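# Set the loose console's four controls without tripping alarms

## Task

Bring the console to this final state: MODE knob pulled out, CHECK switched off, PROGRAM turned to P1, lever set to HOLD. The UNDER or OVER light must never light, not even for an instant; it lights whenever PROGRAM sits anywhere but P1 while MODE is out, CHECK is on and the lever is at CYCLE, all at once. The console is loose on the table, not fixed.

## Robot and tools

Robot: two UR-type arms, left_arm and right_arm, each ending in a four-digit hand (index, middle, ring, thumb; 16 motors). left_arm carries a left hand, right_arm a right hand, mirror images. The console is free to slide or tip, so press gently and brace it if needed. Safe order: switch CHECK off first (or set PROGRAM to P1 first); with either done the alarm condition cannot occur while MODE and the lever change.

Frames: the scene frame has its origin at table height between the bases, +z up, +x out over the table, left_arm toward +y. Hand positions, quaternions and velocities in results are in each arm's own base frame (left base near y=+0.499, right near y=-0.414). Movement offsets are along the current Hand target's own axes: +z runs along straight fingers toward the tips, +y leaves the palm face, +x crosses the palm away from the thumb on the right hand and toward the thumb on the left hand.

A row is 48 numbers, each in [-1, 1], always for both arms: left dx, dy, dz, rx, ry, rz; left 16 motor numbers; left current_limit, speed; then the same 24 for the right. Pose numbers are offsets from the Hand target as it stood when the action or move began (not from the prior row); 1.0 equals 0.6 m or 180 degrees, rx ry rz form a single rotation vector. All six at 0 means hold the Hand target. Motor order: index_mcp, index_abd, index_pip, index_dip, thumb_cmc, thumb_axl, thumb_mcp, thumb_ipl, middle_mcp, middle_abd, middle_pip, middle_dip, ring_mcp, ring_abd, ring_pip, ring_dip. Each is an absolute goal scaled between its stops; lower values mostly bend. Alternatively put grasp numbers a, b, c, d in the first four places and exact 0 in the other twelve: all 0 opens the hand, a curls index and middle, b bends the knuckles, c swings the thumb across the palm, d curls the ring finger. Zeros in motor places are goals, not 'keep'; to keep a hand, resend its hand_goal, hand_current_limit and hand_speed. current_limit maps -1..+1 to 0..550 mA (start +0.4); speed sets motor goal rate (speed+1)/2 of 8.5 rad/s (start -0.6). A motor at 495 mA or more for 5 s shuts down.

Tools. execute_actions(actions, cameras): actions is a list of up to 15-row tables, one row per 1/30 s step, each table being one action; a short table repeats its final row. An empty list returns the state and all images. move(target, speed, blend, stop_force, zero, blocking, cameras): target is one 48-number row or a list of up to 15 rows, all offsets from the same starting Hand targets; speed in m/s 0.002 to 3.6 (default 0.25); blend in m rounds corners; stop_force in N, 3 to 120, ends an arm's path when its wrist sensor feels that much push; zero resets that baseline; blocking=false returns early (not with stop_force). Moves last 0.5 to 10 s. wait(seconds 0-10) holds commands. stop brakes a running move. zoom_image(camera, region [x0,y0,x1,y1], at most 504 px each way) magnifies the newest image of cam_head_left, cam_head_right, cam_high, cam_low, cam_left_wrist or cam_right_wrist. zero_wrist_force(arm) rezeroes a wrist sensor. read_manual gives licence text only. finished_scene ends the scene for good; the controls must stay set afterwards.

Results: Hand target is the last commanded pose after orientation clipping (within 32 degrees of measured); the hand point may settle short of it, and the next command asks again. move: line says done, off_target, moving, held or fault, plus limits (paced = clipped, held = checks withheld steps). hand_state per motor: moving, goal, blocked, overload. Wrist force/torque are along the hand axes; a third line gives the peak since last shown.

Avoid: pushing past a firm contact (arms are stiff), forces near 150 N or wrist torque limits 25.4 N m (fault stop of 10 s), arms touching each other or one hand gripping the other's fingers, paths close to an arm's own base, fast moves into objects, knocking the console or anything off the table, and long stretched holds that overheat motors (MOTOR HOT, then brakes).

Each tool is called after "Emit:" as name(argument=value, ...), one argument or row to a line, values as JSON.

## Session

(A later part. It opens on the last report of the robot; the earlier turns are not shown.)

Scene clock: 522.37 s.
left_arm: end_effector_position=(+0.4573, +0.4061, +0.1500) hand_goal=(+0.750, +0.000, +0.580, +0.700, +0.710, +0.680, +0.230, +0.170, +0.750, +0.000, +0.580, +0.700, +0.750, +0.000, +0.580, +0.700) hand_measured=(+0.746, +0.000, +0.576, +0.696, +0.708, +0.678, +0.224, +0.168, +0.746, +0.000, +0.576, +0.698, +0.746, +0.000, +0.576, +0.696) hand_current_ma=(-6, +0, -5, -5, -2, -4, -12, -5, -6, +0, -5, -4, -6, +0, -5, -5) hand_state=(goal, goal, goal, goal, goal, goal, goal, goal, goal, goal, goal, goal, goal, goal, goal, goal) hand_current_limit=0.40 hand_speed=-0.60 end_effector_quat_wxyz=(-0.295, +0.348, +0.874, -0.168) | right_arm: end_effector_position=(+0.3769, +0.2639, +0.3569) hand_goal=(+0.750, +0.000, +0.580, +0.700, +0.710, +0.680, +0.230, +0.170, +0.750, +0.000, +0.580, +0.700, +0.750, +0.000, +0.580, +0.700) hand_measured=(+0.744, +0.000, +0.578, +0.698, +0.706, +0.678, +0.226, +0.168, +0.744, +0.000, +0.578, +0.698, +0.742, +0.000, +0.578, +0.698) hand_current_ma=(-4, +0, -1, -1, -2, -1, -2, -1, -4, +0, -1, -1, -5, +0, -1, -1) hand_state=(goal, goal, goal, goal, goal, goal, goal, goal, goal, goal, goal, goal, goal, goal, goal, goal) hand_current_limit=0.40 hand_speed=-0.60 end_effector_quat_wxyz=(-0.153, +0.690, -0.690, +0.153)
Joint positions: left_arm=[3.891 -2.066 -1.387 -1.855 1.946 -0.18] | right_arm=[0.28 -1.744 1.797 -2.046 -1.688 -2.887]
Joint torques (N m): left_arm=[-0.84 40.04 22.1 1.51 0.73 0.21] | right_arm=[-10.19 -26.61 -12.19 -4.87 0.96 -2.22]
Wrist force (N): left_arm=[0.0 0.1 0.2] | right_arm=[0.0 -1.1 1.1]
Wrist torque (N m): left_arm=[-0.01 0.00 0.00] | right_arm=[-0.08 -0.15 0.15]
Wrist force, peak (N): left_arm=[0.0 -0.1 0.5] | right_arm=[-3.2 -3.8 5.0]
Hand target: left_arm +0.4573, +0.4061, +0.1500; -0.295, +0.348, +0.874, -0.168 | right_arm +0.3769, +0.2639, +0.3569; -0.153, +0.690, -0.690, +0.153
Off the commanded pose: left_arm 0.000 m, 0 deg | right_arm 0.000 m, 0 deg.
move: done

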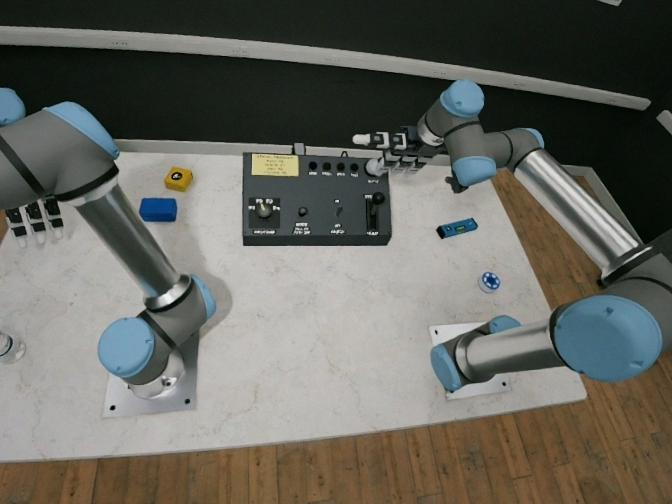

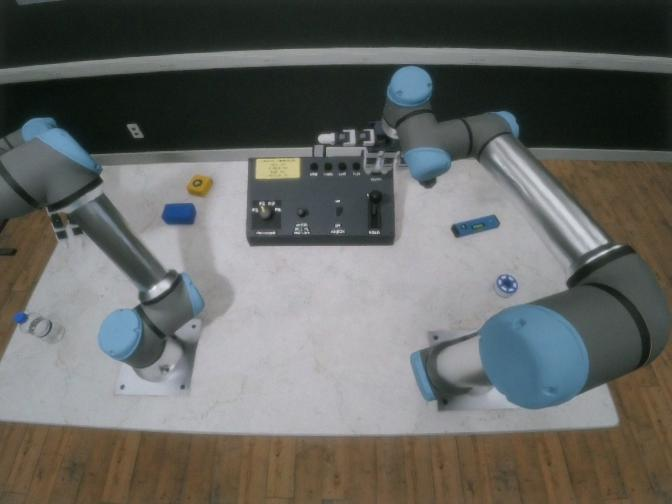

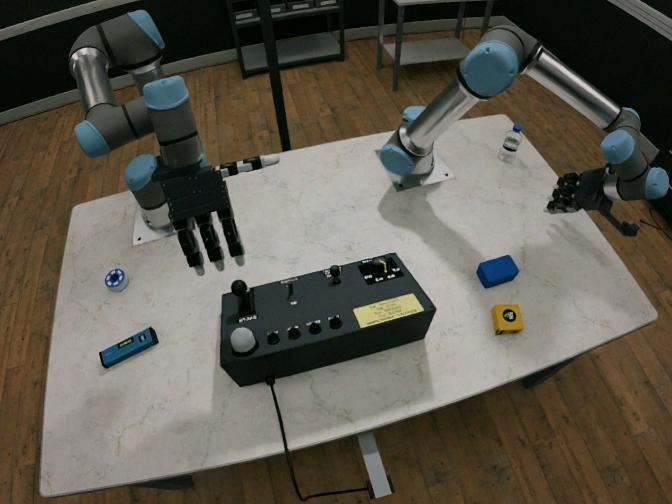

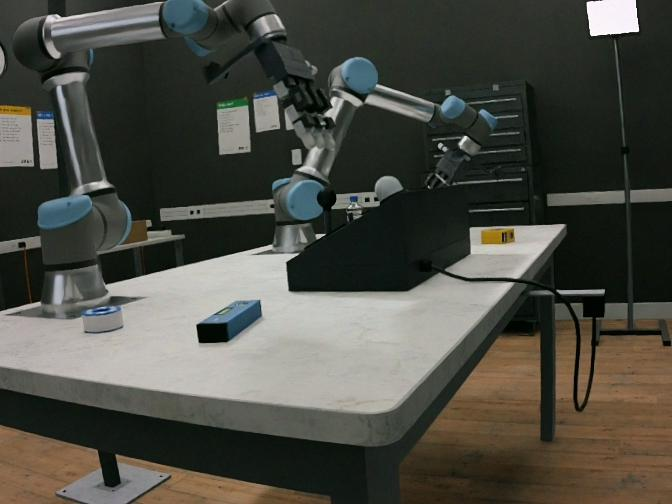

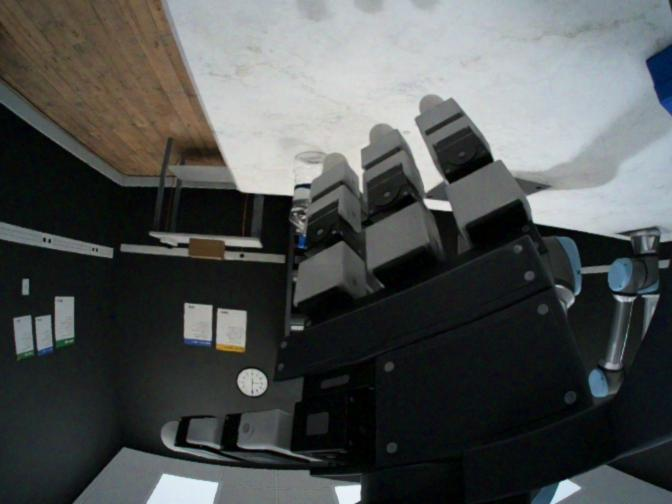

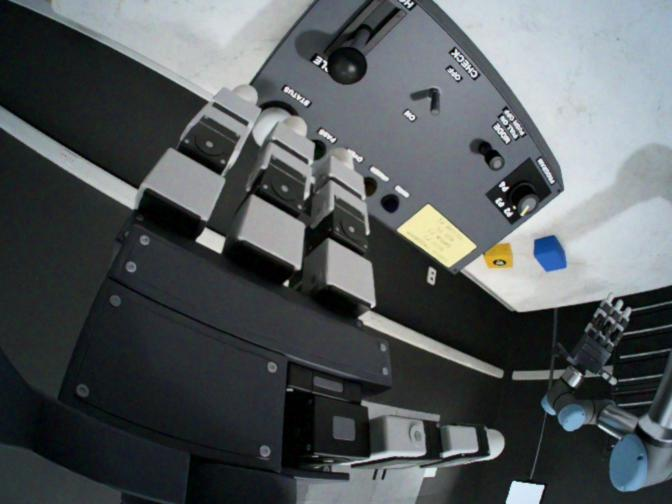

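Emit:
move(
  target=[0,0,0,0,0,0, 0,0,0,0,0,0,0,0,0,0,0,0,0,0,0,0, 0.4,-0.6, 0.01,0,0.2,0,0,0, 0,0,0,0,0,0,0,0,0,0,0,0,0,0,0,0, 0.7,-0.6],
  speed=0.15,
  stop_force=12,
  cameras=["cam_right_wrist","cam_low","cam_high","cam_head_left"],
)

Emit:
zoom_image(
  camera="cam_right_wrist",
  region=[220, 0, 460, 180],
)

Emit:
zoom_image(
  camera="cam_low",
  region=[270, 130, 500, 300],
)

Scene clock: 559.17 s.
left_arm: end_effector_position=(+0.4573, +0.4061, +0.1500) hand_goal=(+0.750, +0.000, +0.580, +0.700, +0.710, +0.680, +0.230, +0.170, +0.750, +0.000, +0.580, +0.700, +0.750, +0.000, +0.580, +0.700) hand_measured=(+0.746, +0.000, +0.576, +0.696, +0.708, +0.678, +0.224, +0.168, +0.746, +0.000, +0.576, +0.698, +0.746, +0.000, +0.576, +0.696) hand_current_ma=(-6, +0, -5, -5, -2, -4, -12, -5, -6, +0, -5, -4, -6, +0, -5, -5) hand_state=(goal, goal, goal, goal, goal, goal, goal, goal, goal, goal, goal, goal, goal, goal, goal, goal) hand_current_limit=0.40 hand_speed=-0.60 end_effector_quat_wxyz=(-0.295, +0.348, +0.874, -0.168) | right_arm: end_effector_position=(+0.4277, +0.2578, +0.2482) hand_goal=(+0.750, +0.000, +0.580, +0.700, +0.710, +0.680, +0.230, +0.170, +0.750, +0.000, +0.580, +0.700, +0.750, +0.000, +0.580, +0.700) hand_measured=(+0.744, +0.000, +0.578, +0.698, +0.706, +0.678, +0.226, +0.168, +0.744, +0.000, +0.578, +0.698, +0.742, +0.000, +0.578, +0.698) hand_current_ma=(-4, +0, -1, -1, -2, -1, -2, -1, -4, +0, -1, -1, -5, +0, -1, -1) hand_state=(goal, goal, goal, goal, goal, goal, goal, goal, goal, goal, goal, goal, goal, goal, goal, goal) hand_current_limit=0.70 hand_speed=-0.60 end_effector_quat_wxyz=(-0.153, +0.690, -0.690, +0.153)
Joint positions: left_arm=[3.891 -2.066 -1.387 -1.855 1.946 -0.18] | right_arm=[0.236 -1.588 1.943 -2.352 -1.67 -2.927]
Joint torques (N m): left_arm=[-1.02 41.41 22.61 1.36 0.65 0.18] | right_arm=[-10.53 -14.14 -11.67 -5.1 0.9 -2.09]
Wrist force (N): left_arm=[0.1 0.0 0.2] | right_arm=[0.0 -1.4 1.5]
Wrist torque (N m): left_arm=[-0.01 0.00 0.01] | right_arm=[-0.12 -0.11 0.09]
Wrist force, peak (N): left_arm=[0.3 0.3 0.4] | right_arm=[-0.3 -1.4 2.4]
Hand target: left_arm +0.4573, +0.4061, +0.1500; -0.295, +0.348, +0.874, -0.168 | right_arm +0.4277, +0.2578, +0.2482; -0.153, +0.690, -0.690, +0.153
Off the commanded pose: left_arm 0.000 m, 0 deg | right_arm 0.000 m, 0 deg.
move: done
Images, in order (width x height): cam_head_left 672x504, cam_high 672x504, cam_low 672x504, cam_right_wrist 672x504.

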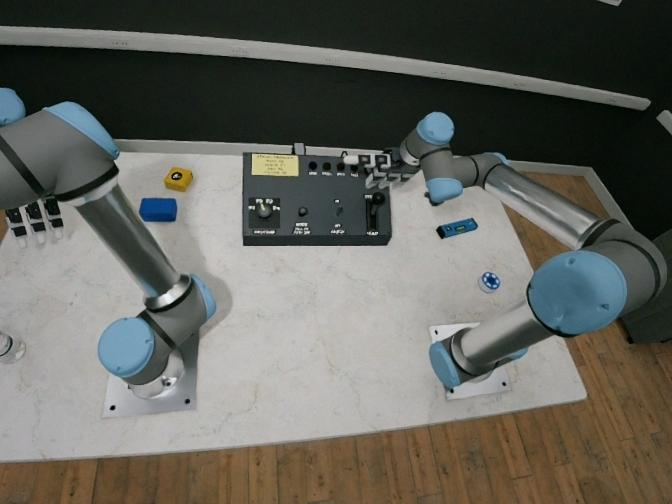

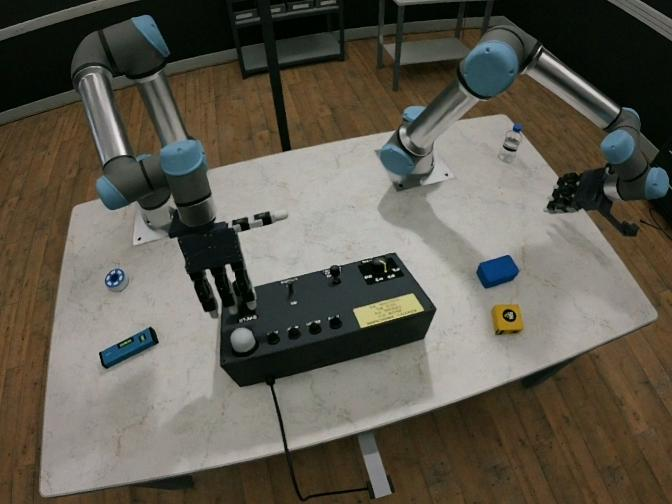

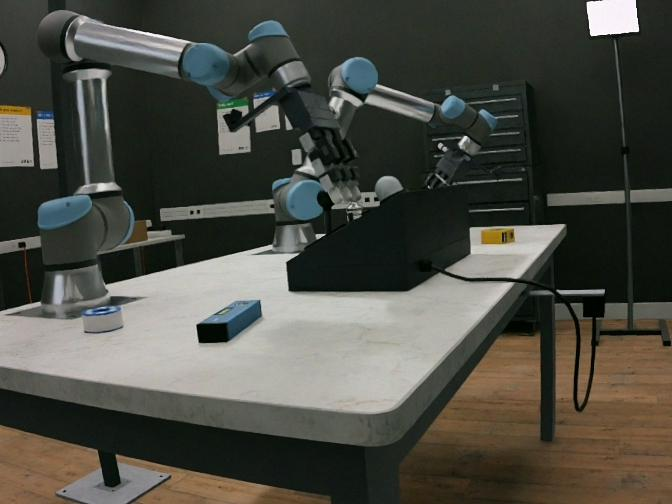

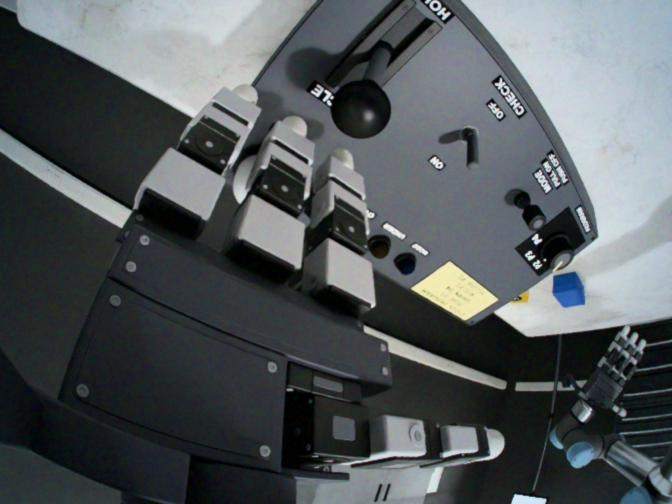

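Scaled by 2.100 from the camera's 672x504 image, which has a finer 960x720 frame.

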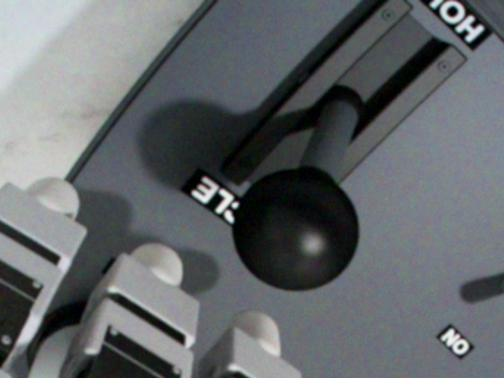

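Scaled by 2.191 from the camera's 672x504 image, which has a finer 960x720 frame.

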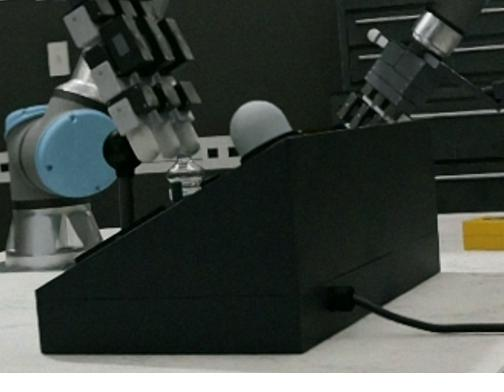

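Emit:
move(
  target=[0,0,0,0,0,0, 0,0,0,0,0,0,0,0,0,0,0,0,0,0,0,0, 0.4,-0.6, 0.0067,0.14,0,0,0,0, 0,0,0,0,0,0,0,0,0,0,0,0,0,0,0,0, 0.7,-0.6],
  speed=0.06,
  stop_force=25,
  cameras=["cam_right_wrist","cam_low","cam_high","cam_head_left"],
)

Emit:
zoom_image(
  camera="cam_right_wrist",
  region=[220, 0, 460, 180],
)

Emit:
zoom_image(
  camera="cam_low",
  region=[270, 130, 500, 300],
)

Scene clock: 580.33 s.
left_arm: end_effector_position=(+0.4573, +0.4061, +0.1500) hand_goal=(+0.750, +0.000, +0.580, +0.700, +0.710, +0.680, +0.230, +0.170, +0.750, +0.000, +0.580, +0.700, +0.750, +0.000, +0.580, +0.700) hand_measured=(+0.746, +0.000, +0.576, +0.696, +0.708, +0.678, +0.224, +0.168, +0.746, +0.000, +0.576, +0.698, +0.746, +0.000, +0.576, +0.696) hand_current_ma=(-6, +0, -5, -5, -2, -4, -12, -5, -6, +0, -5, -4, -6, +0, -5, -5) hand_state=(goal, goal, goal, goal, goal, goal, goal, goal, goal, goal, goal, goal, goal, goal, goal, goal) hand_current_limit=0.40 hand_speed=-0.60 end_effector_quat_wxyz=(-0.295, +0.348, +0.874, -0.168) | right_arm: end_effector_position=(+0.3516, +0.2538, +0.2126) hand_goal=(+0.750, +0.000, +0.580, +0.700, +0.710, +0.680, +0.230, +0.170, +0.750, +0.000, +0.580, +0.700, +0.750, +0.000, +0.580, +0.700) hand_measured=(+0.766, +0.006, +0.592, +0.704, +0.706, +0.678, +0.226, +0.168, +0.748, -0.002, +0.582, +0.702, +0.742, +0.000, +0.578, +0.698) hand_current_ma=(+17, +3, +11, +1, -2, -1, -2, -1, -1, -1, +0, +1, -5, +0, -1, -1) hand_state=(goal, goal, goal, goal, goal, goal, goal, goal, goal, goal, goal, goal, goal, goal, goal, goal) hand_current_limit=0.70 hand_speed=-0.60 end_effector_quat_wxyz=(-0.153, +0.690, -0.690, +0.153)
Joint positions: left_arm=[3.891 -2.066 -1.387 -1.855 1.946 -0.18] | right_arm=[0.273 -1.723 2.162 -2.433 -1.685 -2.893]
Joint torques (N m): left_arm=[0.01 40.35 22.73 1.49 0.48 -0.08] | right_arm=[8.59 -24.48 -9.11 -4.81 -1.42 2]
Wrist force (N): left_arm=[0.0 0.0 0.3] | right_arm=[-0.2 -2.1 2.0]
Wrist torque (N m): left_arm=[-0.03 0.01 0.00] | right_arm=[-0.07 -0.20 -0.08]
Wrist force, peak (N): left_arm=[-0.1 0.0 0.6] | right_arm=[-0.8 -19.3 -8.7]
Hand target: left_arm +0.4573, +0.4061, +0.1500; -0.295, +0.348, +0.874, -0.168 | right_arm +0.3516, +0.2538, +0.2126; -0.153, +0.690, -0.690, +0.153
Off the commanded pose: left_arm 0.000 m, 0 deg | right_arm 0.000 m, 0 deg.
move: done
Images, in order (width x height): cam_head_left 672x504, cam_high 672x504, cam_low 672x504, cam_right_wrist 672x504.

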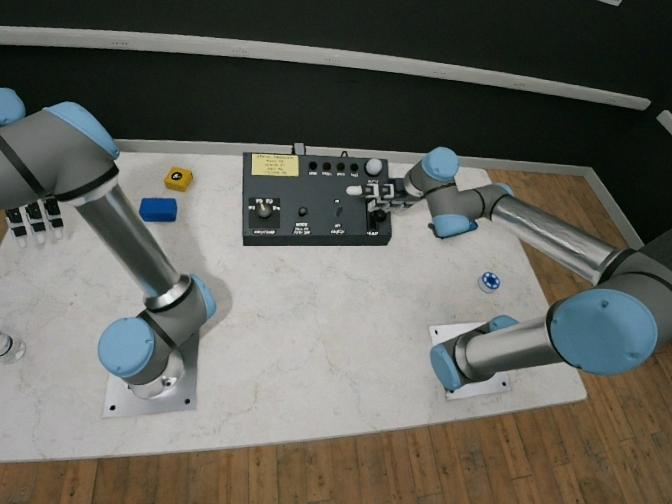

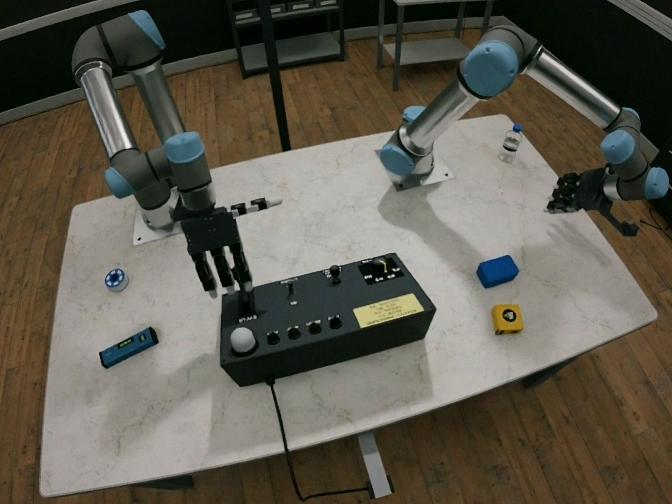

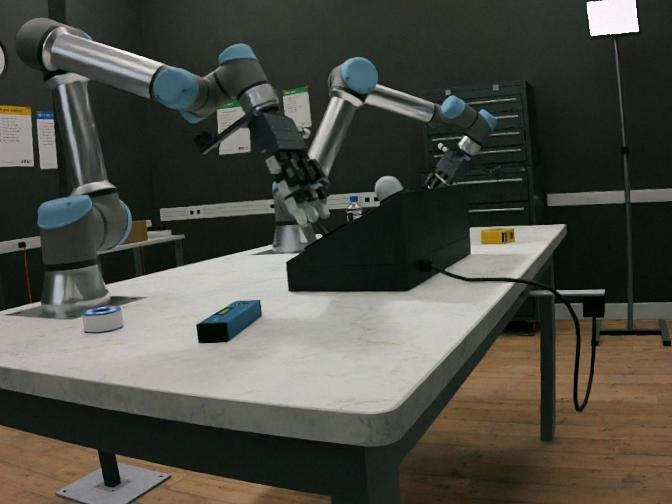

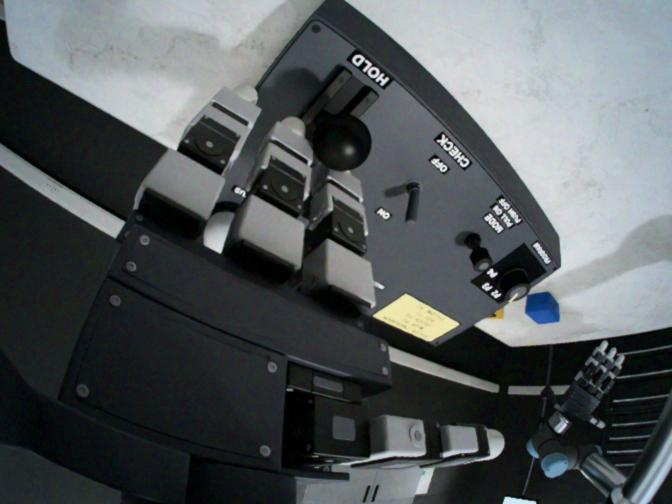

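Scaled by 2.100 from the camera's 672x504 image, which has a finer 960x720 frame.

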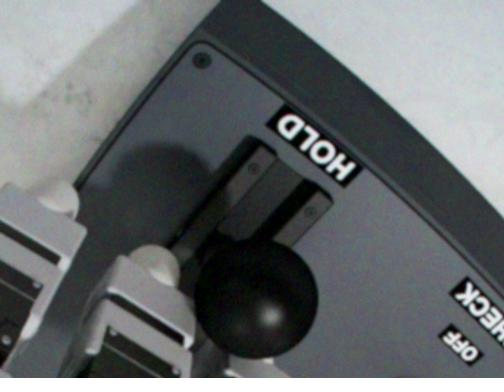

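Scaled by 2.191 from the camera's 672x504 image, which has a finer 960x720 frame.

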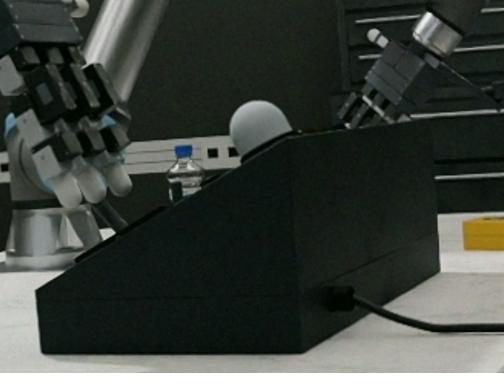

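Emit:
move(
  target=[0,0,0,0,0,0, 0,0,0,0,0,0,0,0,0,0,0,0,0,0,0,0, 0.4,-0.6, 0,0.02,0,0,0,0, 0,0,0,0,0,0,0,0,0,0,0,0,0,0,0,0, 0.7,-0.6],
  speed=0.03,
  stop_force=14,
  cameras=["cam_right_wrist"],
)

Emit:
zoom_image(
  camera="cam_right_wrist",
  region=[220, 0, 460, 180],
)

Scene clock: 595.47 s.
left_arm: end_effector_position=(+0.4573, +0.4061, +0.1500) hand_goal=(+0.750, +0.000, +0.580, +0.700, +0.710, +0.680, +0.230, +0.170, +0.750, +0.000, +0.580, +0.700, +0.750, +0.000, +0.580, +0.700) hand_measured=(+0.746, +0.000, +0.576, +0.696, +0.708, +0.678, +0.224, +0.168, +0.746, +0.000, +0.576, +0.698, +0.746, +0.000, +0.576, +0.696) hand_current_ma=(-6, +0, -5, -5, -2, -4, -12, -5, -6, +0, -5, -4, -6, +0, -5, -5) hand_state=(goal, goal, goal, goal, goal, goal, goal, goal, goal, goal, goal, goal, goal, goal, goal, goal) hand_current_limit=0.40 hand_speed=-0.60 end_effector_quat_wxyz=(-0.295, +0.348, +0.874, -0.168) | right_arm: end_effector_position=(+0.3407, +0.2538, +0.2076) hand_goal=(+0.750, +0.000, +0.580, +0.700, +0.710, +0.680, +0.230, +0.170, +0.750, +0.000, +0.580, +0.700, +0.750, +0.000, +0.580, +0.700) hand_measured=(+0.748, +0.002, +0.582, +0.702, +0.706, +0.678, +0.226, +0.168, +0.748, -0.002, +0.582, +0.702, +0.742, +0.000, +0.578, +0.698) hand_current_ma=(-1, +1, +0, +1, -2, -1, -2, -1, -1, -1, +0, +1, -5, +0, -1, -1) hand_state=(goal, goal, goal, goal, goal, goal, goal, goal, goal, goal, goal, goal, goal, goal, goal, goal) hand_current_limit=0.70 hand_speed=-0.60 end_effector_quat_wxyz=(-0.153, +0.690, -0.690, +0.153)
Joint positions: left_arm=[3.891 -2.066 -1.387 -1.855 1.946 -0.18] | right_arm=[0.281 -1.741 2.191 -2.443 -1.689 -2.886]
Joint torques (N m): left_arm=[-1.3 40.01 22.34 1.43 0.8 0.02] | right_arm=[8.08 -23.73 -10.28 -4.88 -1.52 2.38]
Wrist force (N): left_arm=[-0.2 0.2 0.3] | right_arm=[0.4 -1.2 1.6]
Wrist torque (N m): left_arm=[0.00 0.04 -0.02] | right_arm=[-0.09 -0.21 -0.04]
Wrist force, peak (N): left_arm=[0.2 0.3 0.6] | right_arm=[0.0 -2.7 2.1]
Hand target: left_arm +0.4573, +0.4061, +0.1500; -0.295, +0.348, +0.874, -0.168 | right_arm +0.3407, +0.2538, +0.2076; -0.153, +0.690, -0.690, +0.153
Off the commanded pose: left_arm 0.000 m, 0 deg | right_arm 0.000 m, 0 deg.
move: done
Images, in order (width x height): cam_right_wrist 672x504.

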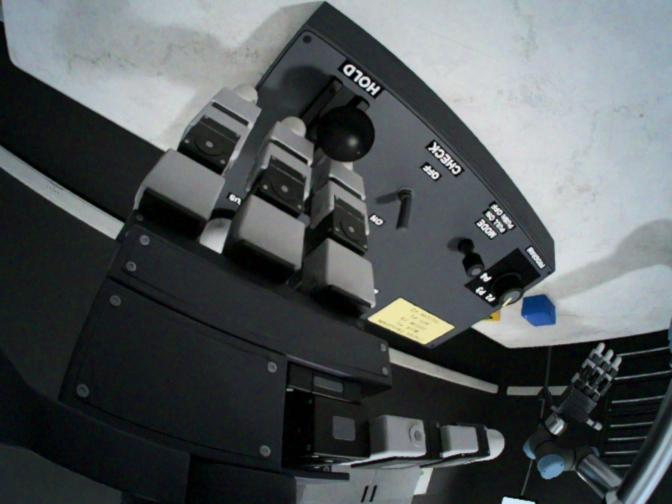

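Scaled by 2.100 from the camera's 672x504 image, which has a finer 960x720 frame.

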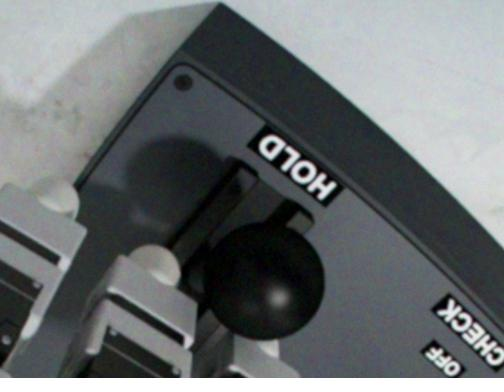

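Emit:
move(
  target=[
    [0,0,0,0,0,0, 0,0,0,0,0,0,0,0,0,0,0,0,0,0,0,0, 0.4,-0.6, 0,-0.0833,-0.0833,0,0,0, 0,0,0,0,0,0,0,0,0,0,0,0,0,0,0,0, 0.85,-0.6],
    [0,0,0,0,0,0, 0,0,0,0,0,0,0,0,0,0,0,0,0,0,0,0, 0.4,-0.6, -0.2353,-0.0978,-0.0833,0,0,0, 0,0,0,0,0,0,0,0,0,0,0,0,0,0,0,0, 0.85,-0.6],
    [0,0,0,0,0,0, 0,0,0,0,0,0,0,0,0,0,0,0,0,0,0,0, 0.4,-0.6, -0.2353,-0.0978,-0.01,0,0,0, 0,0,0,0,0,0,0,0,0,0,0,0,0,0,0,0, 0.85,-0.6],
  ],
  speed=0.15,
  blend=[0.02,0.02,0],
  cameras=["cam_right_wrist","cam_head_left","cam_high","cam_low"],
)

Emit:
zoom_image(
  camera="cam_right_wrist",
  region=[220, 0, 440, 180],
)

Emit:
zoom_image(
  camera="cam_high",
  region=[210, 240, 450, 400],
)

Emit:
zoom_image(
  camera="cam_head_left",
  region=[230, 140, 400, 260],
)

Scene clock: 630.27 s.
left_arm: end_effector_position=(+0.4573, +0.4061, +0.1500) hand_goal=(+0.750, +0.000, +0.580, +0.700, +0.710, +0.680, +0.230, +0.170, +0.750, +0.000, +0.580, +0.700, +0.750, +0.000, +0.580, +0.700) hand_measured=(+0.746, +0.000, +0.576, +0.696, +0.708, +0.678, +0.224, +0.168, +0.746, +0.000, +0.576, +0.698, +0.746, +0.000, +0.576, +0.696) hand_current_ma=(-6, +0, -5, -5, -2, -4, -12, -5, -6, +0, -5, -4, -6, +0, -5, -5) hand_state=(goal, goal, goal, goal, goal, goal, goal, goal, goal, goal, goal, goal, goal, goal, goal, goal) hand_current_limit=0.40 hand_speed=-0.60 end_effector_quat_wxyz=(-0.295, +0.348, +0.874, -0.168) | right_arm: end_effector_position=(+0.3913, +0.3950, +0.2378) hand_goal=(+0.750, +0.000, +0.580, +0.700, +0.710, +0.680, +0.230, +0.170, +0.750, +0.000, +0.580, +0.700, +0.750, +0.000, +0.580, +0.700) hand_measured=(+0.746, +0.002, +0.582, +0.702, +0.706, +0.678, +0.226, +0.168, +0.746, -0.002, +0.582, +0.702, +0.742, +0.000, +0.578, +0.698) hand_current_ma=(-1, +1, +0, +1, -2, -1, -2, -1, -1, -1, +0, +1, -5, +0, -1, -1) hand_state=(goal, goal, goal, goal, goal, goal, goal, goal, goal, goal, goal, goal, goal, goal, goal, goal) hand_current_limit=0.85 hand_speed=-0.60 end_effector_quat_wxyz=(-0.153, +0.690, -0.690, +0.153)
Joint positions: left_arm=[3.891 -2.066 -1.387 -1.855 1.946 -0.18] | right_arm=[0.531 -1.454 1.819 -2.319 -1.787 -2.653]
Joint torques (N m): left_arm=[-2.49 40.83 23.97 1.61 0.79 0.17] | right_arm=[-10.69 -21.7 -11.37 -5.01 0.78 -2.45]
Wrist force (N): left_arm=[0.2 0.2 0.3] | right_arm=[0.3 -1.3 1.9]
Wrist torque (N m): left_arm=[0.01 -0.02 0.01] | right_arm=[-0.15 -0.12 0.13]
Wrist force, peak (N): left_arm=[0.1 0.4 0.5] | right_arm=[0.2 -1.2 2.8]
Hand target: left_arm +0.4573, +0.4061, +0.1500; -0.295, +0.348, +0.874, -0.168 | right_arm +0.3913, +0.3950, +0.2378; -0.153, +0.690, -0.690, +0.153
Off the commanded pose: left_arm 0.000 m, 0 deg | right_arm 0.000 m, 0 deg.
move: done
Images, in order (width x height): cam_head_left 672x504, cam_high 672x504, cam_low 672x504, cam_right_wrist 672x504.

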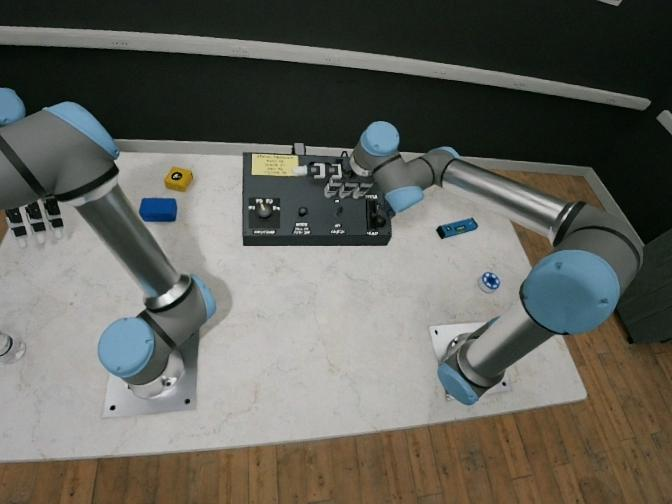

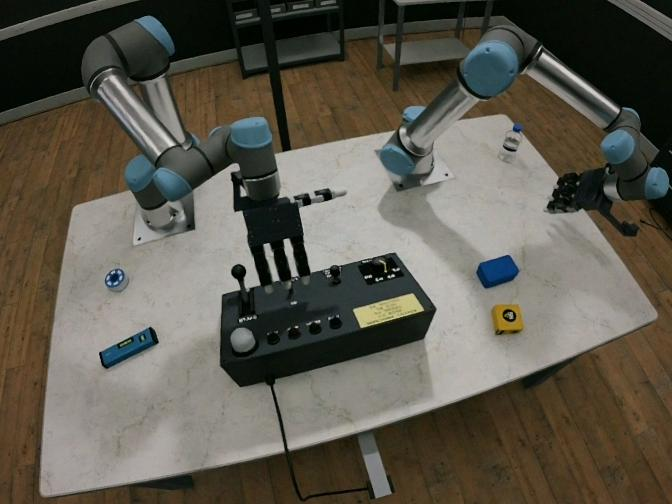

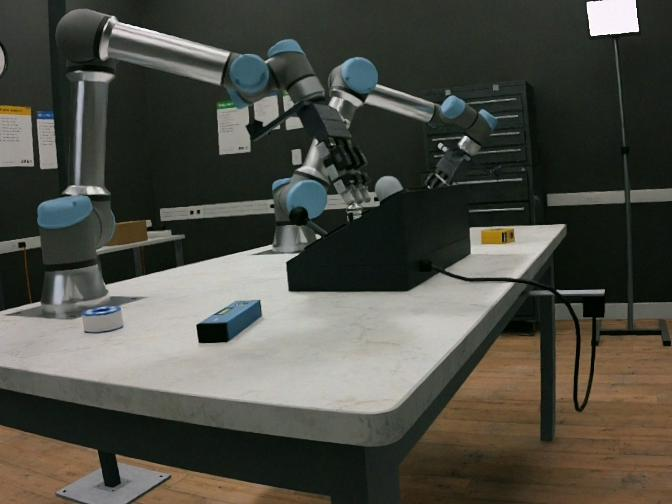

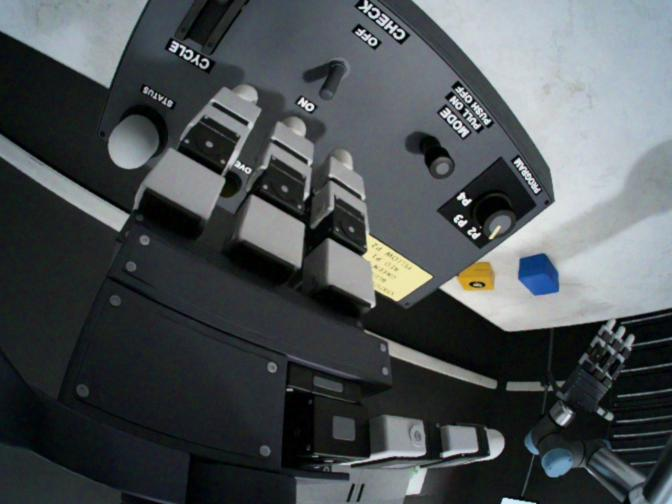

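Scaled by 2.291 from the camera's 672x504 image, which has a finer 960x720 frame.

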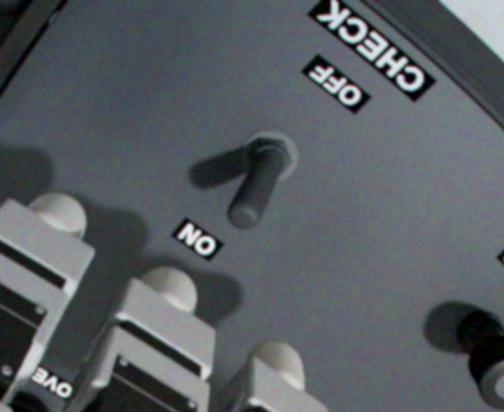

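Scaled by 2.100 from the camera's 672x504 image, which has a finer 960x720 frame.

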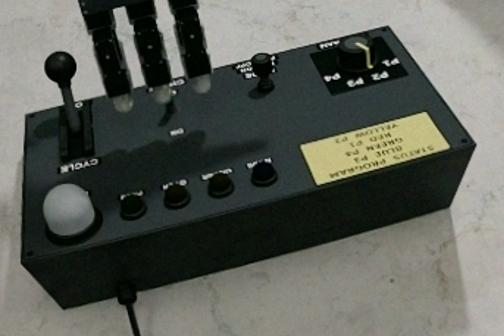

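Scaled by 2.965 from the camera's 672x504 image, which has a finer 960x720 frame.

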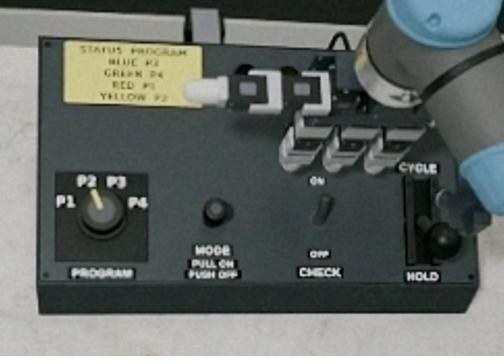

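Emit:
move(
  target=[
    [0,0,0,0,0,0, 0,0,0,0,0,0,0,0,0,0,0,0,0,0,0,0, 0.4,-0.6, -0.0043,0,0.0333,0,0,0, 0,0,0,0,0,0,0,0,0,0,0,0,0,0,0,0, 0.85,-0.6],
    [0,0,0,0,0,0, 0,0,0,0,0,0,0,0,0,0,0,0,0,0,0,0, 0.4,-0.6, -0.0043,0.09,0.0333,0,0,0, 0,0,0,0,0,0,0,0,0,0,0,0,0,0,0,0, 0.85,-0.6],
  ],
  speed=[0.08,0.05],
  stop_force=20,
  cameras=["cam_right_wrist","cam_head_left","cam_high"],
)

Emit:
zoom_image(
  camera="cam_right_wrist",
  region=[220, 0, 440, 180],
)

Emit:
zoom_image(
  camera="cam_head_left",
  region=[230, 140, 400, 260],
)

Scene clock: 646.30 s.
left_arm: end_effector_position=(+0.4573, +0.4061, +0.1500) hand_goal=(+0.750, +0.000, +0.580, +0.700, +0.710, +0.680, +0.230, +0.170, +0.750, +0.000, +0.580, +0.700, +0.750, +0.000, +0.580, +0.700) hand_measured=(+0.746, +0.000, +0.576, +0.696, +0.708, +0.678, +0.224, +0.168, +0.746, +0.000, +0.576, +0.698, +0.746, +0.000, +0.576, +0.696) hand_current_ma=(-6, +0, -5, -5, -2, -4, -12, -5, -6, +0, -5, -4, -6, +0, -5, -5) hand_state=(goal, goal, goal, goal, goal, goal, goal, goal, goal, goal, goal, goal, goal, goal, goal, goal) hand_current_limit=0.40 hand_speed=-0.60 end_effector_quat_wxyz=(-0.295, +0.348, +0.874, -0.168) | right_arm: end_effector_position=(+0.3509, +0.3976, +0.1968) hand_goal=(+0.750, +0.000, +0.580, +0.700, +0.710, +0.680, +0.230, +0.170, +0.750, +0.000, +0.580, +0.700, +0.750, +0.000, +0.580, +0.700) hand_measured=(+0.746, +0.002, +0.582, +0.702, +0.706, +0.678, +0.226, +0.168, +0.862, -0.014, +0.654, +0.738, +0.742, +0.000, +0.578, +0.698) hand_current_ma=(-1, +1, +0, +1, -2, -1, -2, -1, +343, -10, +167, +62, -5, +0, -1, -1) hand_state=(goal, goal, goal, goal, goal, goal, goal, goal, blocked, goal, blocked, blocked, goal, goal, goal, goal) hand_current_limit=0.85 hand_speed=-0.60 end_effector_quat_wxyz=(-0.153, +0.690, -0.690, +0.153)
Joint positions: left_arm=[3.891 -2.066 -1.387 -1.855 1.946 -0.18] | right_arm=[0.578 -1.474 1.954 -2.423 -1.805 -2.608]
Joint torques (N m): left_arm=[-2.46 41.96 22.87 1.43 0.65 -0.01] | right_arm=[11.3 -33.38 -4.68 -3.26 -0.5 1.96]
Wrist force (N): left_arm=[0.0 0.1 0.2] | right_arm=[1.1 -7.9 -1.5]
Wrist torque (N m): left_arm=[-0.01 0.01 0.00] | right_arm=[0.62 0.07 -0.08]
Wrist force, peak (N): left_arm=[0.2 0.1 0.7] | right_arm=[0.5 -8.1 -1.0]
Hand target: left_arm +0.4573, +0.4061, +0.1500; -0.295, +0.348, +0.874, -0.168 | right_arm +0.3509, +0.3976, +0.1968; -0.153, +0.690, -0.690, +0.153
Off the commanded pose: left_arm 0.000 m, 0 deg | right_arm 0.000 m, 0 deg.
move: done
Images, in order (width x height): cam_head_left 672x504, cam_high 672x504, cam_right_wrist 672x504.

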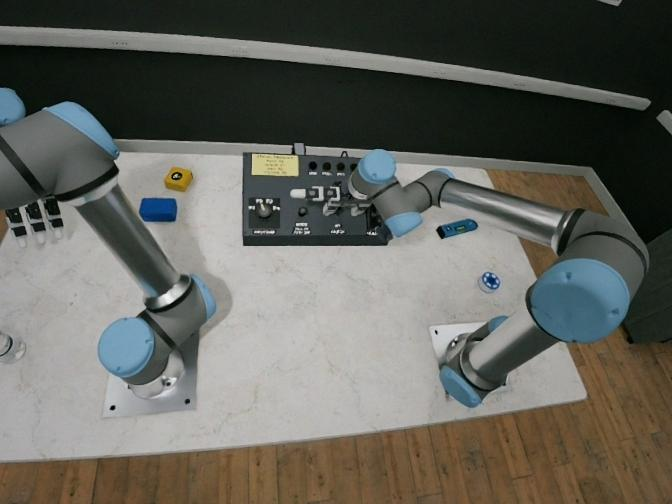

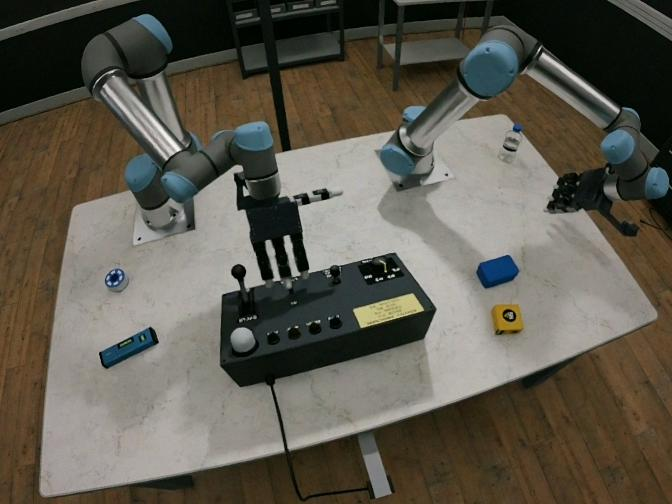

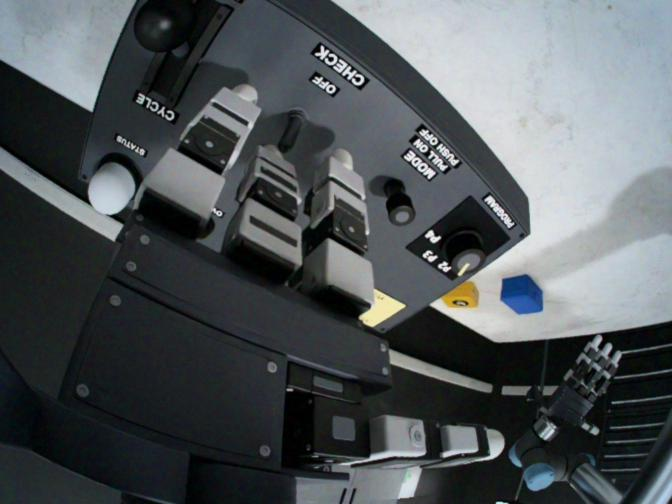

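Scaled by 2.291 from the camera's 672x504 image, which has a finer 960x720 frame.

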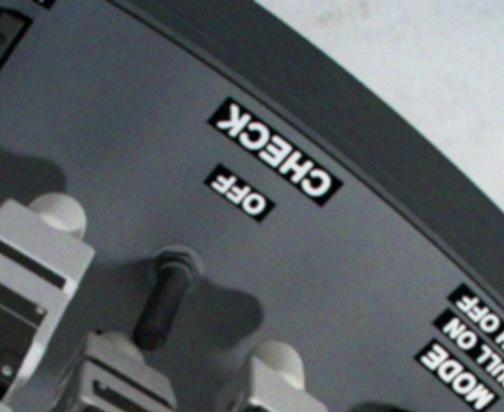

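Scaled by 2.965 from the camera's 672x504 image, which has a finer 960x720 frame.

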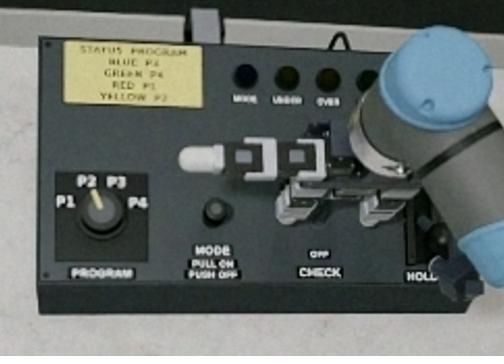

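Emit:
move(
  target=[0,0,0,0,0,0, 0,0,0,0,0,0,0,0,0,0,0,0,0,0,0,0, 0.4,-0.6, 0,0.025,0,0,0,0, 0,0,0,0,0,0,0,0,0,0,0,0,0,0,0,0, 1.0,-0.6],
  speed=0.04,
  stop_force=14,
  cameras=["cam_right_wrist"],
)

Emit:
zoom_image(
  camera="cam_right_wrist",
  region=[220, 0, 440, 180],
)

Scene clock: 666.57 s.
left_arm: end_effector_position=(+0.4573, +0.4061, +0.1500) hand_goal=(+0.750, +0.000, +0.580, +0.700, +0.710, +0.680, +0.230, +0.170, +0.750, +0.000, +0.580, +0.700, +0.750, +0.000, +0.580, +0.700) hand_measured=(+0.746, +0.000, +0.576, +0.696, +0.708, +0.678, +0.224, +0.168, +0.746, +0.000, +0.576, +0.698, +0.746, +0.000, +0.576, +0.696) hand_current_ma=(-6, +0, -5, -5, -2, -4, -12, -5, -6, +0, -5, -4, -6, +0, -5, -5) hand_state=(goal, goal, goal, goal, goal, goal, goal, goal, goal, goal, goal, goal, goal, goal, goal, goal) hand_current_limit=0.40 hand_speed=-0.60 end_effector_quat_wxyz=(-0.295, +0.348, +0.874, -0.168) | right_arm: end_effector_position=(+0.3373, +0.3976, +0.1905) hand_goal=(+0.750, +0.000, +0.580, +0.700, +0.710, +0.680, +0.230, +0.170, +0.750, +0.000, +0.580, +0.700, +0.750, +0.000, +0.580, +0.700) hand_measured=(+0.746, +0.002, +0.582, +0.702, +0.706, +0.678, +0.226, +0.168, +0.830, -0.010, +0.634, +0.732, +0.742, +0.000, +0.578, +0.698) hand_current_ma=(-2, +1, +0, +1, -2, -1, -2, -1, +201, -7, +105, +46, -5, +0, -1, -1) hand_state=(goal, goal, goal, goal, goal, goal, goal, goal, blocked, goal, blocked, blocked, goal, goal, goal, goal) hand_current_limit=1.00 hand_speed=-0.60 end_effector_quat_wxyz=(-0.153, +0.690, -0.690, +0.153)
Joint positions: left_arm=[3.891 -2.066 -1.387 -1.855 1.946 -0.18] | right_arm=[0.594 -1.488 1.986 -2.439 -1.81 -2.593]
Joint torques (N m): left_arm=[-2.29 41.92 23.77 1.67 0.63 0.05] | right_arm=[11.8 -33.49 -7.15 -3.99 -0.93 2.26]
Wrist force (N): left_arm=[0.2 0.3 0.2] | right_arm=[1.0 -6.3 1.7]
Wrist torque (N m): left_arm=[0.02 -0.03 0.01] | right_arm=[0.28 -0.05 -0.06]
Wrist force, peak (N): left_arm=[0.3 0.1 0.7] | right_arm=[0.9 -8.1 -1.7]
Hand target: left_arm +0.4573, +0.4061, +0.1500; -0.295, +0.348, +0.874, -0.168 | right_arm +0.3373, +0.3976, +0.1905; -0.153, +0.690, -0.690, +0.153
Off the commanded pose: left_arm 0.000 m, 0 deg | right_arm 0.000 m, 0 deg.
move: done
Images, in order (width x height): cam_right_wrist 672x504.

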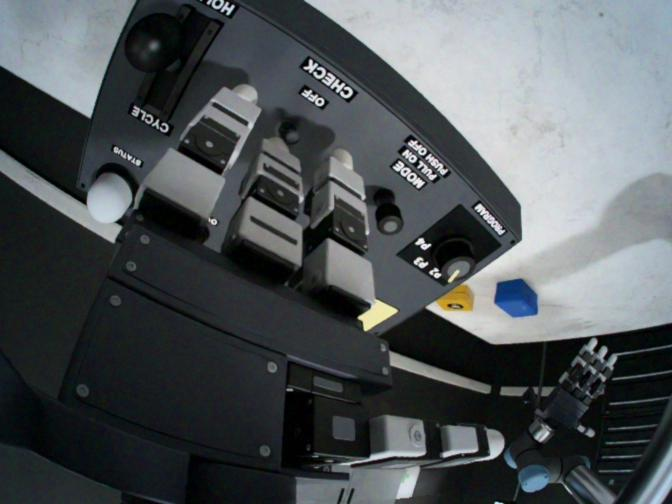

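Scaled by 2.291 from the camera's 672x504 image, which has a finer 960x720 frame.

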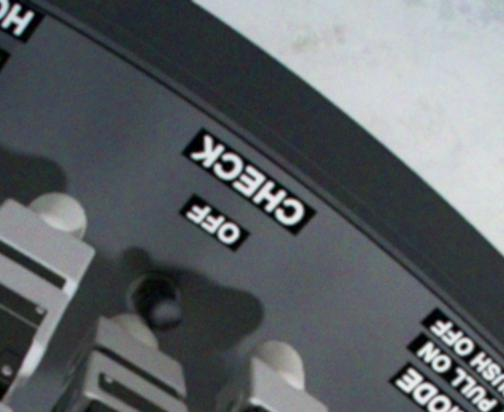

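Emit:
move(
  target=[
    [0,0,0,0,0,0, 0,0,0,0,0,0,0,0,0,0,0,0,0,0,0,0, 0.4,-0.6, 0,-0.05,-0.0167,0,0,0, 0,0,0,0,0,0,0,0,0,0,0,0,0,0,0,0, 1.0,-0.6],
    [0,0,0,0,0,0, 0,0,0,0,0,0,0,0,0,0,0,0,0,0,0,0, 0.4,-0.6, 0,-0.05,-0.1333,0,0,0, 0,0,0,0,0,0,0,0,0,0,0,0,0,0,0,0, 1.0,-0.6],
    [0,0,0,0,0,0, 0,0,0,0,0,0,0,0,0,0,0,0,0,0,0,0, 0.4,-0.6, -0.364,-0.0383,-0.135,0,0,0, 0.75,0.25,0.58,0.70,0.71,0.68,0.23,0.17,0.75,-0.25,0.58,0.70,0.75,-0.25,-0.6,-0.4, 0.6,-0.6],
  ],
  speed=[0.06,0.15,0.2],
  blend=[0.01,0.02,0],
  cameras=["cam_right_wrist","cam_head_left","cam_high"],
)

Emit:
zoom_image(
  camera="cam_right_wrist",
  region=[220, 0, 460, 180],
)

Emit:
zoom_image(
  camera="cam_head_left",
  region=[230, 140, 400, 260],
)

Emit:
zoom_image(
  camera="cam_high",
  region=[210, 240, 450, 400],
)

Scene clock: 717.20 s.
left_arm: end_effector_position=(+0.4573, +0.4061, +0.1500) hand_goal=(+0.750, +0.000, +0.580, +0.700, +0.710, +0.680, +0.230, +0.170, +0.750, +0.000, +0.580, +0.700, +0.750, +0.000, +0.580, +0.700) hand_measured=(+0.746, +0.000, +0.576, +0.696, +0.708, +0.678, +0.224, +0.168, +0.746, +0.000, +0.576, +0.698, +0.746, +0.000, +0.576, +0.696) hand_current_ma=(-6, +0, -5, -5, -2, -4, -12, -5, -6, +0, -5, -4, -6, +0, -5, -5) hand_state=(goal, goal, goal, goal, goal, goal, goal, goal, goal, goal, goal, goal, goal, goal, goal, goal) hand_current_limit=0.40 hand_speed=-0.60 end_effector_quat_wxyz=(-0.295, +0.348, +0.874, -0.168) | right_arm: end_effector_position=(+0.3238, +0.6160, +0.2735) hand_goal=(+0.750, +0.250, +0.580, +0.700, +0.710, +0.680, +0.230, +0.170, +0.750, -0.250, +0.580, +0.700, +0.750, -0.250, -0.600, -0.400) hand_measured=(+0.746, +0.246, +0.582, +0.702, +0.706, +0.678, +0.226, +0.168, +0.748, -0.246, +0.582, +0.702, +0.742, -0.246, -0.594, -0.396) hand_current_ma=(-2, -2, +0, +1, -2, -1, -2, -1, -1, +2, +0, +1, -5, +2, +4, +1) hand_state=(goal, goal, goal, goal, goal, goal, goal, goal, goal, goal, goal, goal, goal, goal, goal, goal) hand_current_limit=0.60 hand_speed=-0.60 end_effector_quat_wxyz=(-0.153, +0.690, -0.690, +0.153)
Joint positions: left_arm=[3.891 -2.066 -1.387 -1.855 1.946 -0.18] | right_arm=[0.897 -1.159 1.319 -2.014 -1.908 -2.294]
Joint torques (N m): left_arm=[-2.96 42.17 24.53 1.97 0.85 0.06] | right_arm=[9.8 -35.24 -41.95 -0.47 -1.75 2.2]
Wrist force (N): left_arm=[-0.1 0.0 0.5] | right_arm=[-0.2 -1.5 1.3]
Wrist torque (N m): left_arm=[-0.03 0.02 0.00] | right_arm=[-0.06 -0.09 -0.06]
Wrist force, peak (N): left_arm=[0.1 0.3 0.6] | right_arm=[1.0 -6.4 1.7]
Hand target: left_arm +0.4573, +0.4061, +0.1500; -0.295, +0.348, +0.874, -0.168 | right_arm +0.3238, +0.6160, +0.2735; -0.153, +0.690, -0.690, +0.153
Off the commanded pose: left_arm 0.000 m, 0 deg | right_arm 0.000 m, 0 deg.
move: done
Images, in order (width x height): cam_head_left 672x504, cam_high 672x504, cam_right_wrist 672x504.

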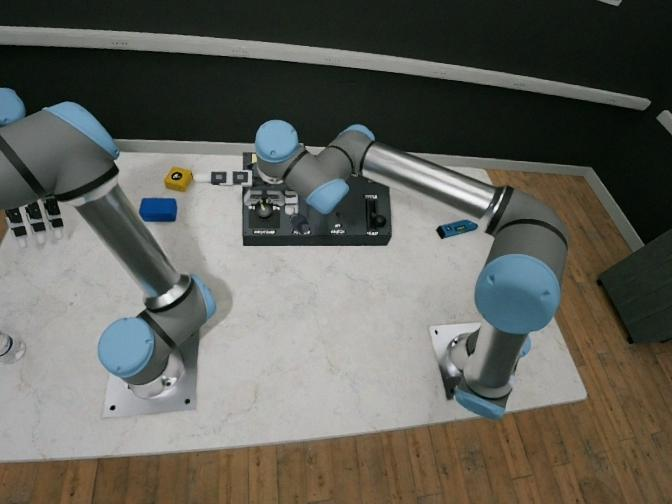

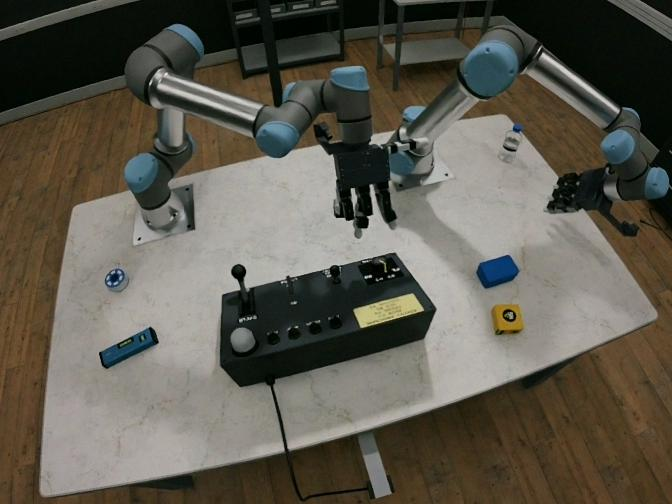

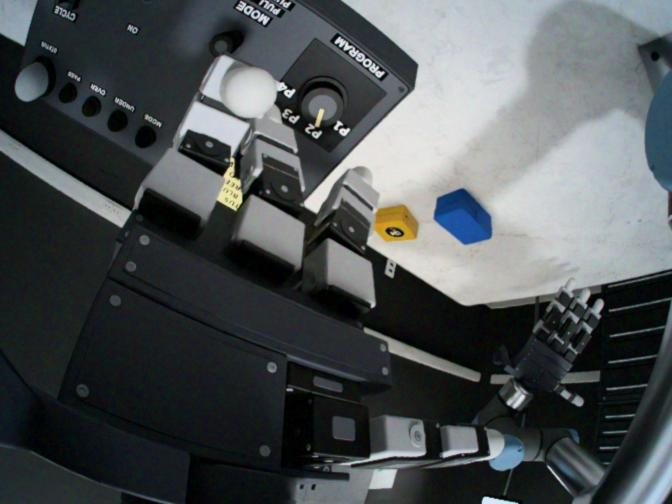

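Scaled by 2.100 from the camera's 672x504 image, which has a finer 960x720 frame.

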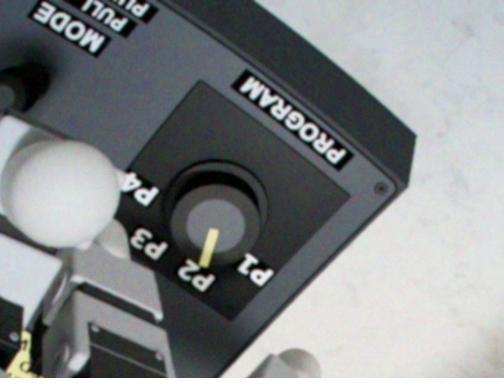

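Scaled by 2.965 from the camera's 672x504 image, which has a finer 960x720 frame.

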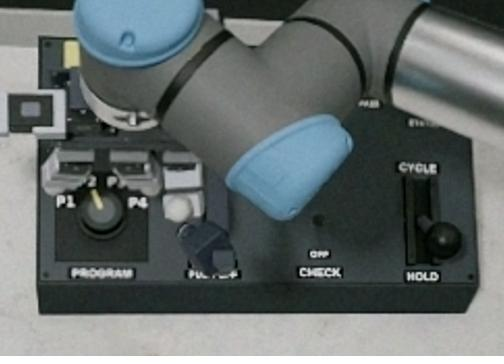

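Scaled by 2.100 from the camera's 672x504 image, which has a finer 960x720 frame.

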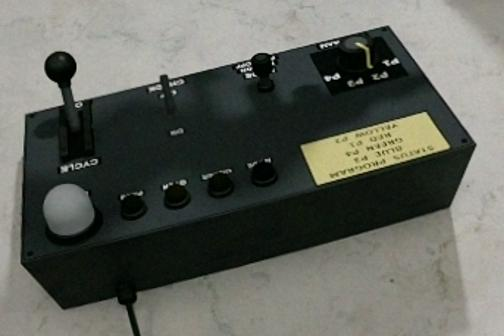

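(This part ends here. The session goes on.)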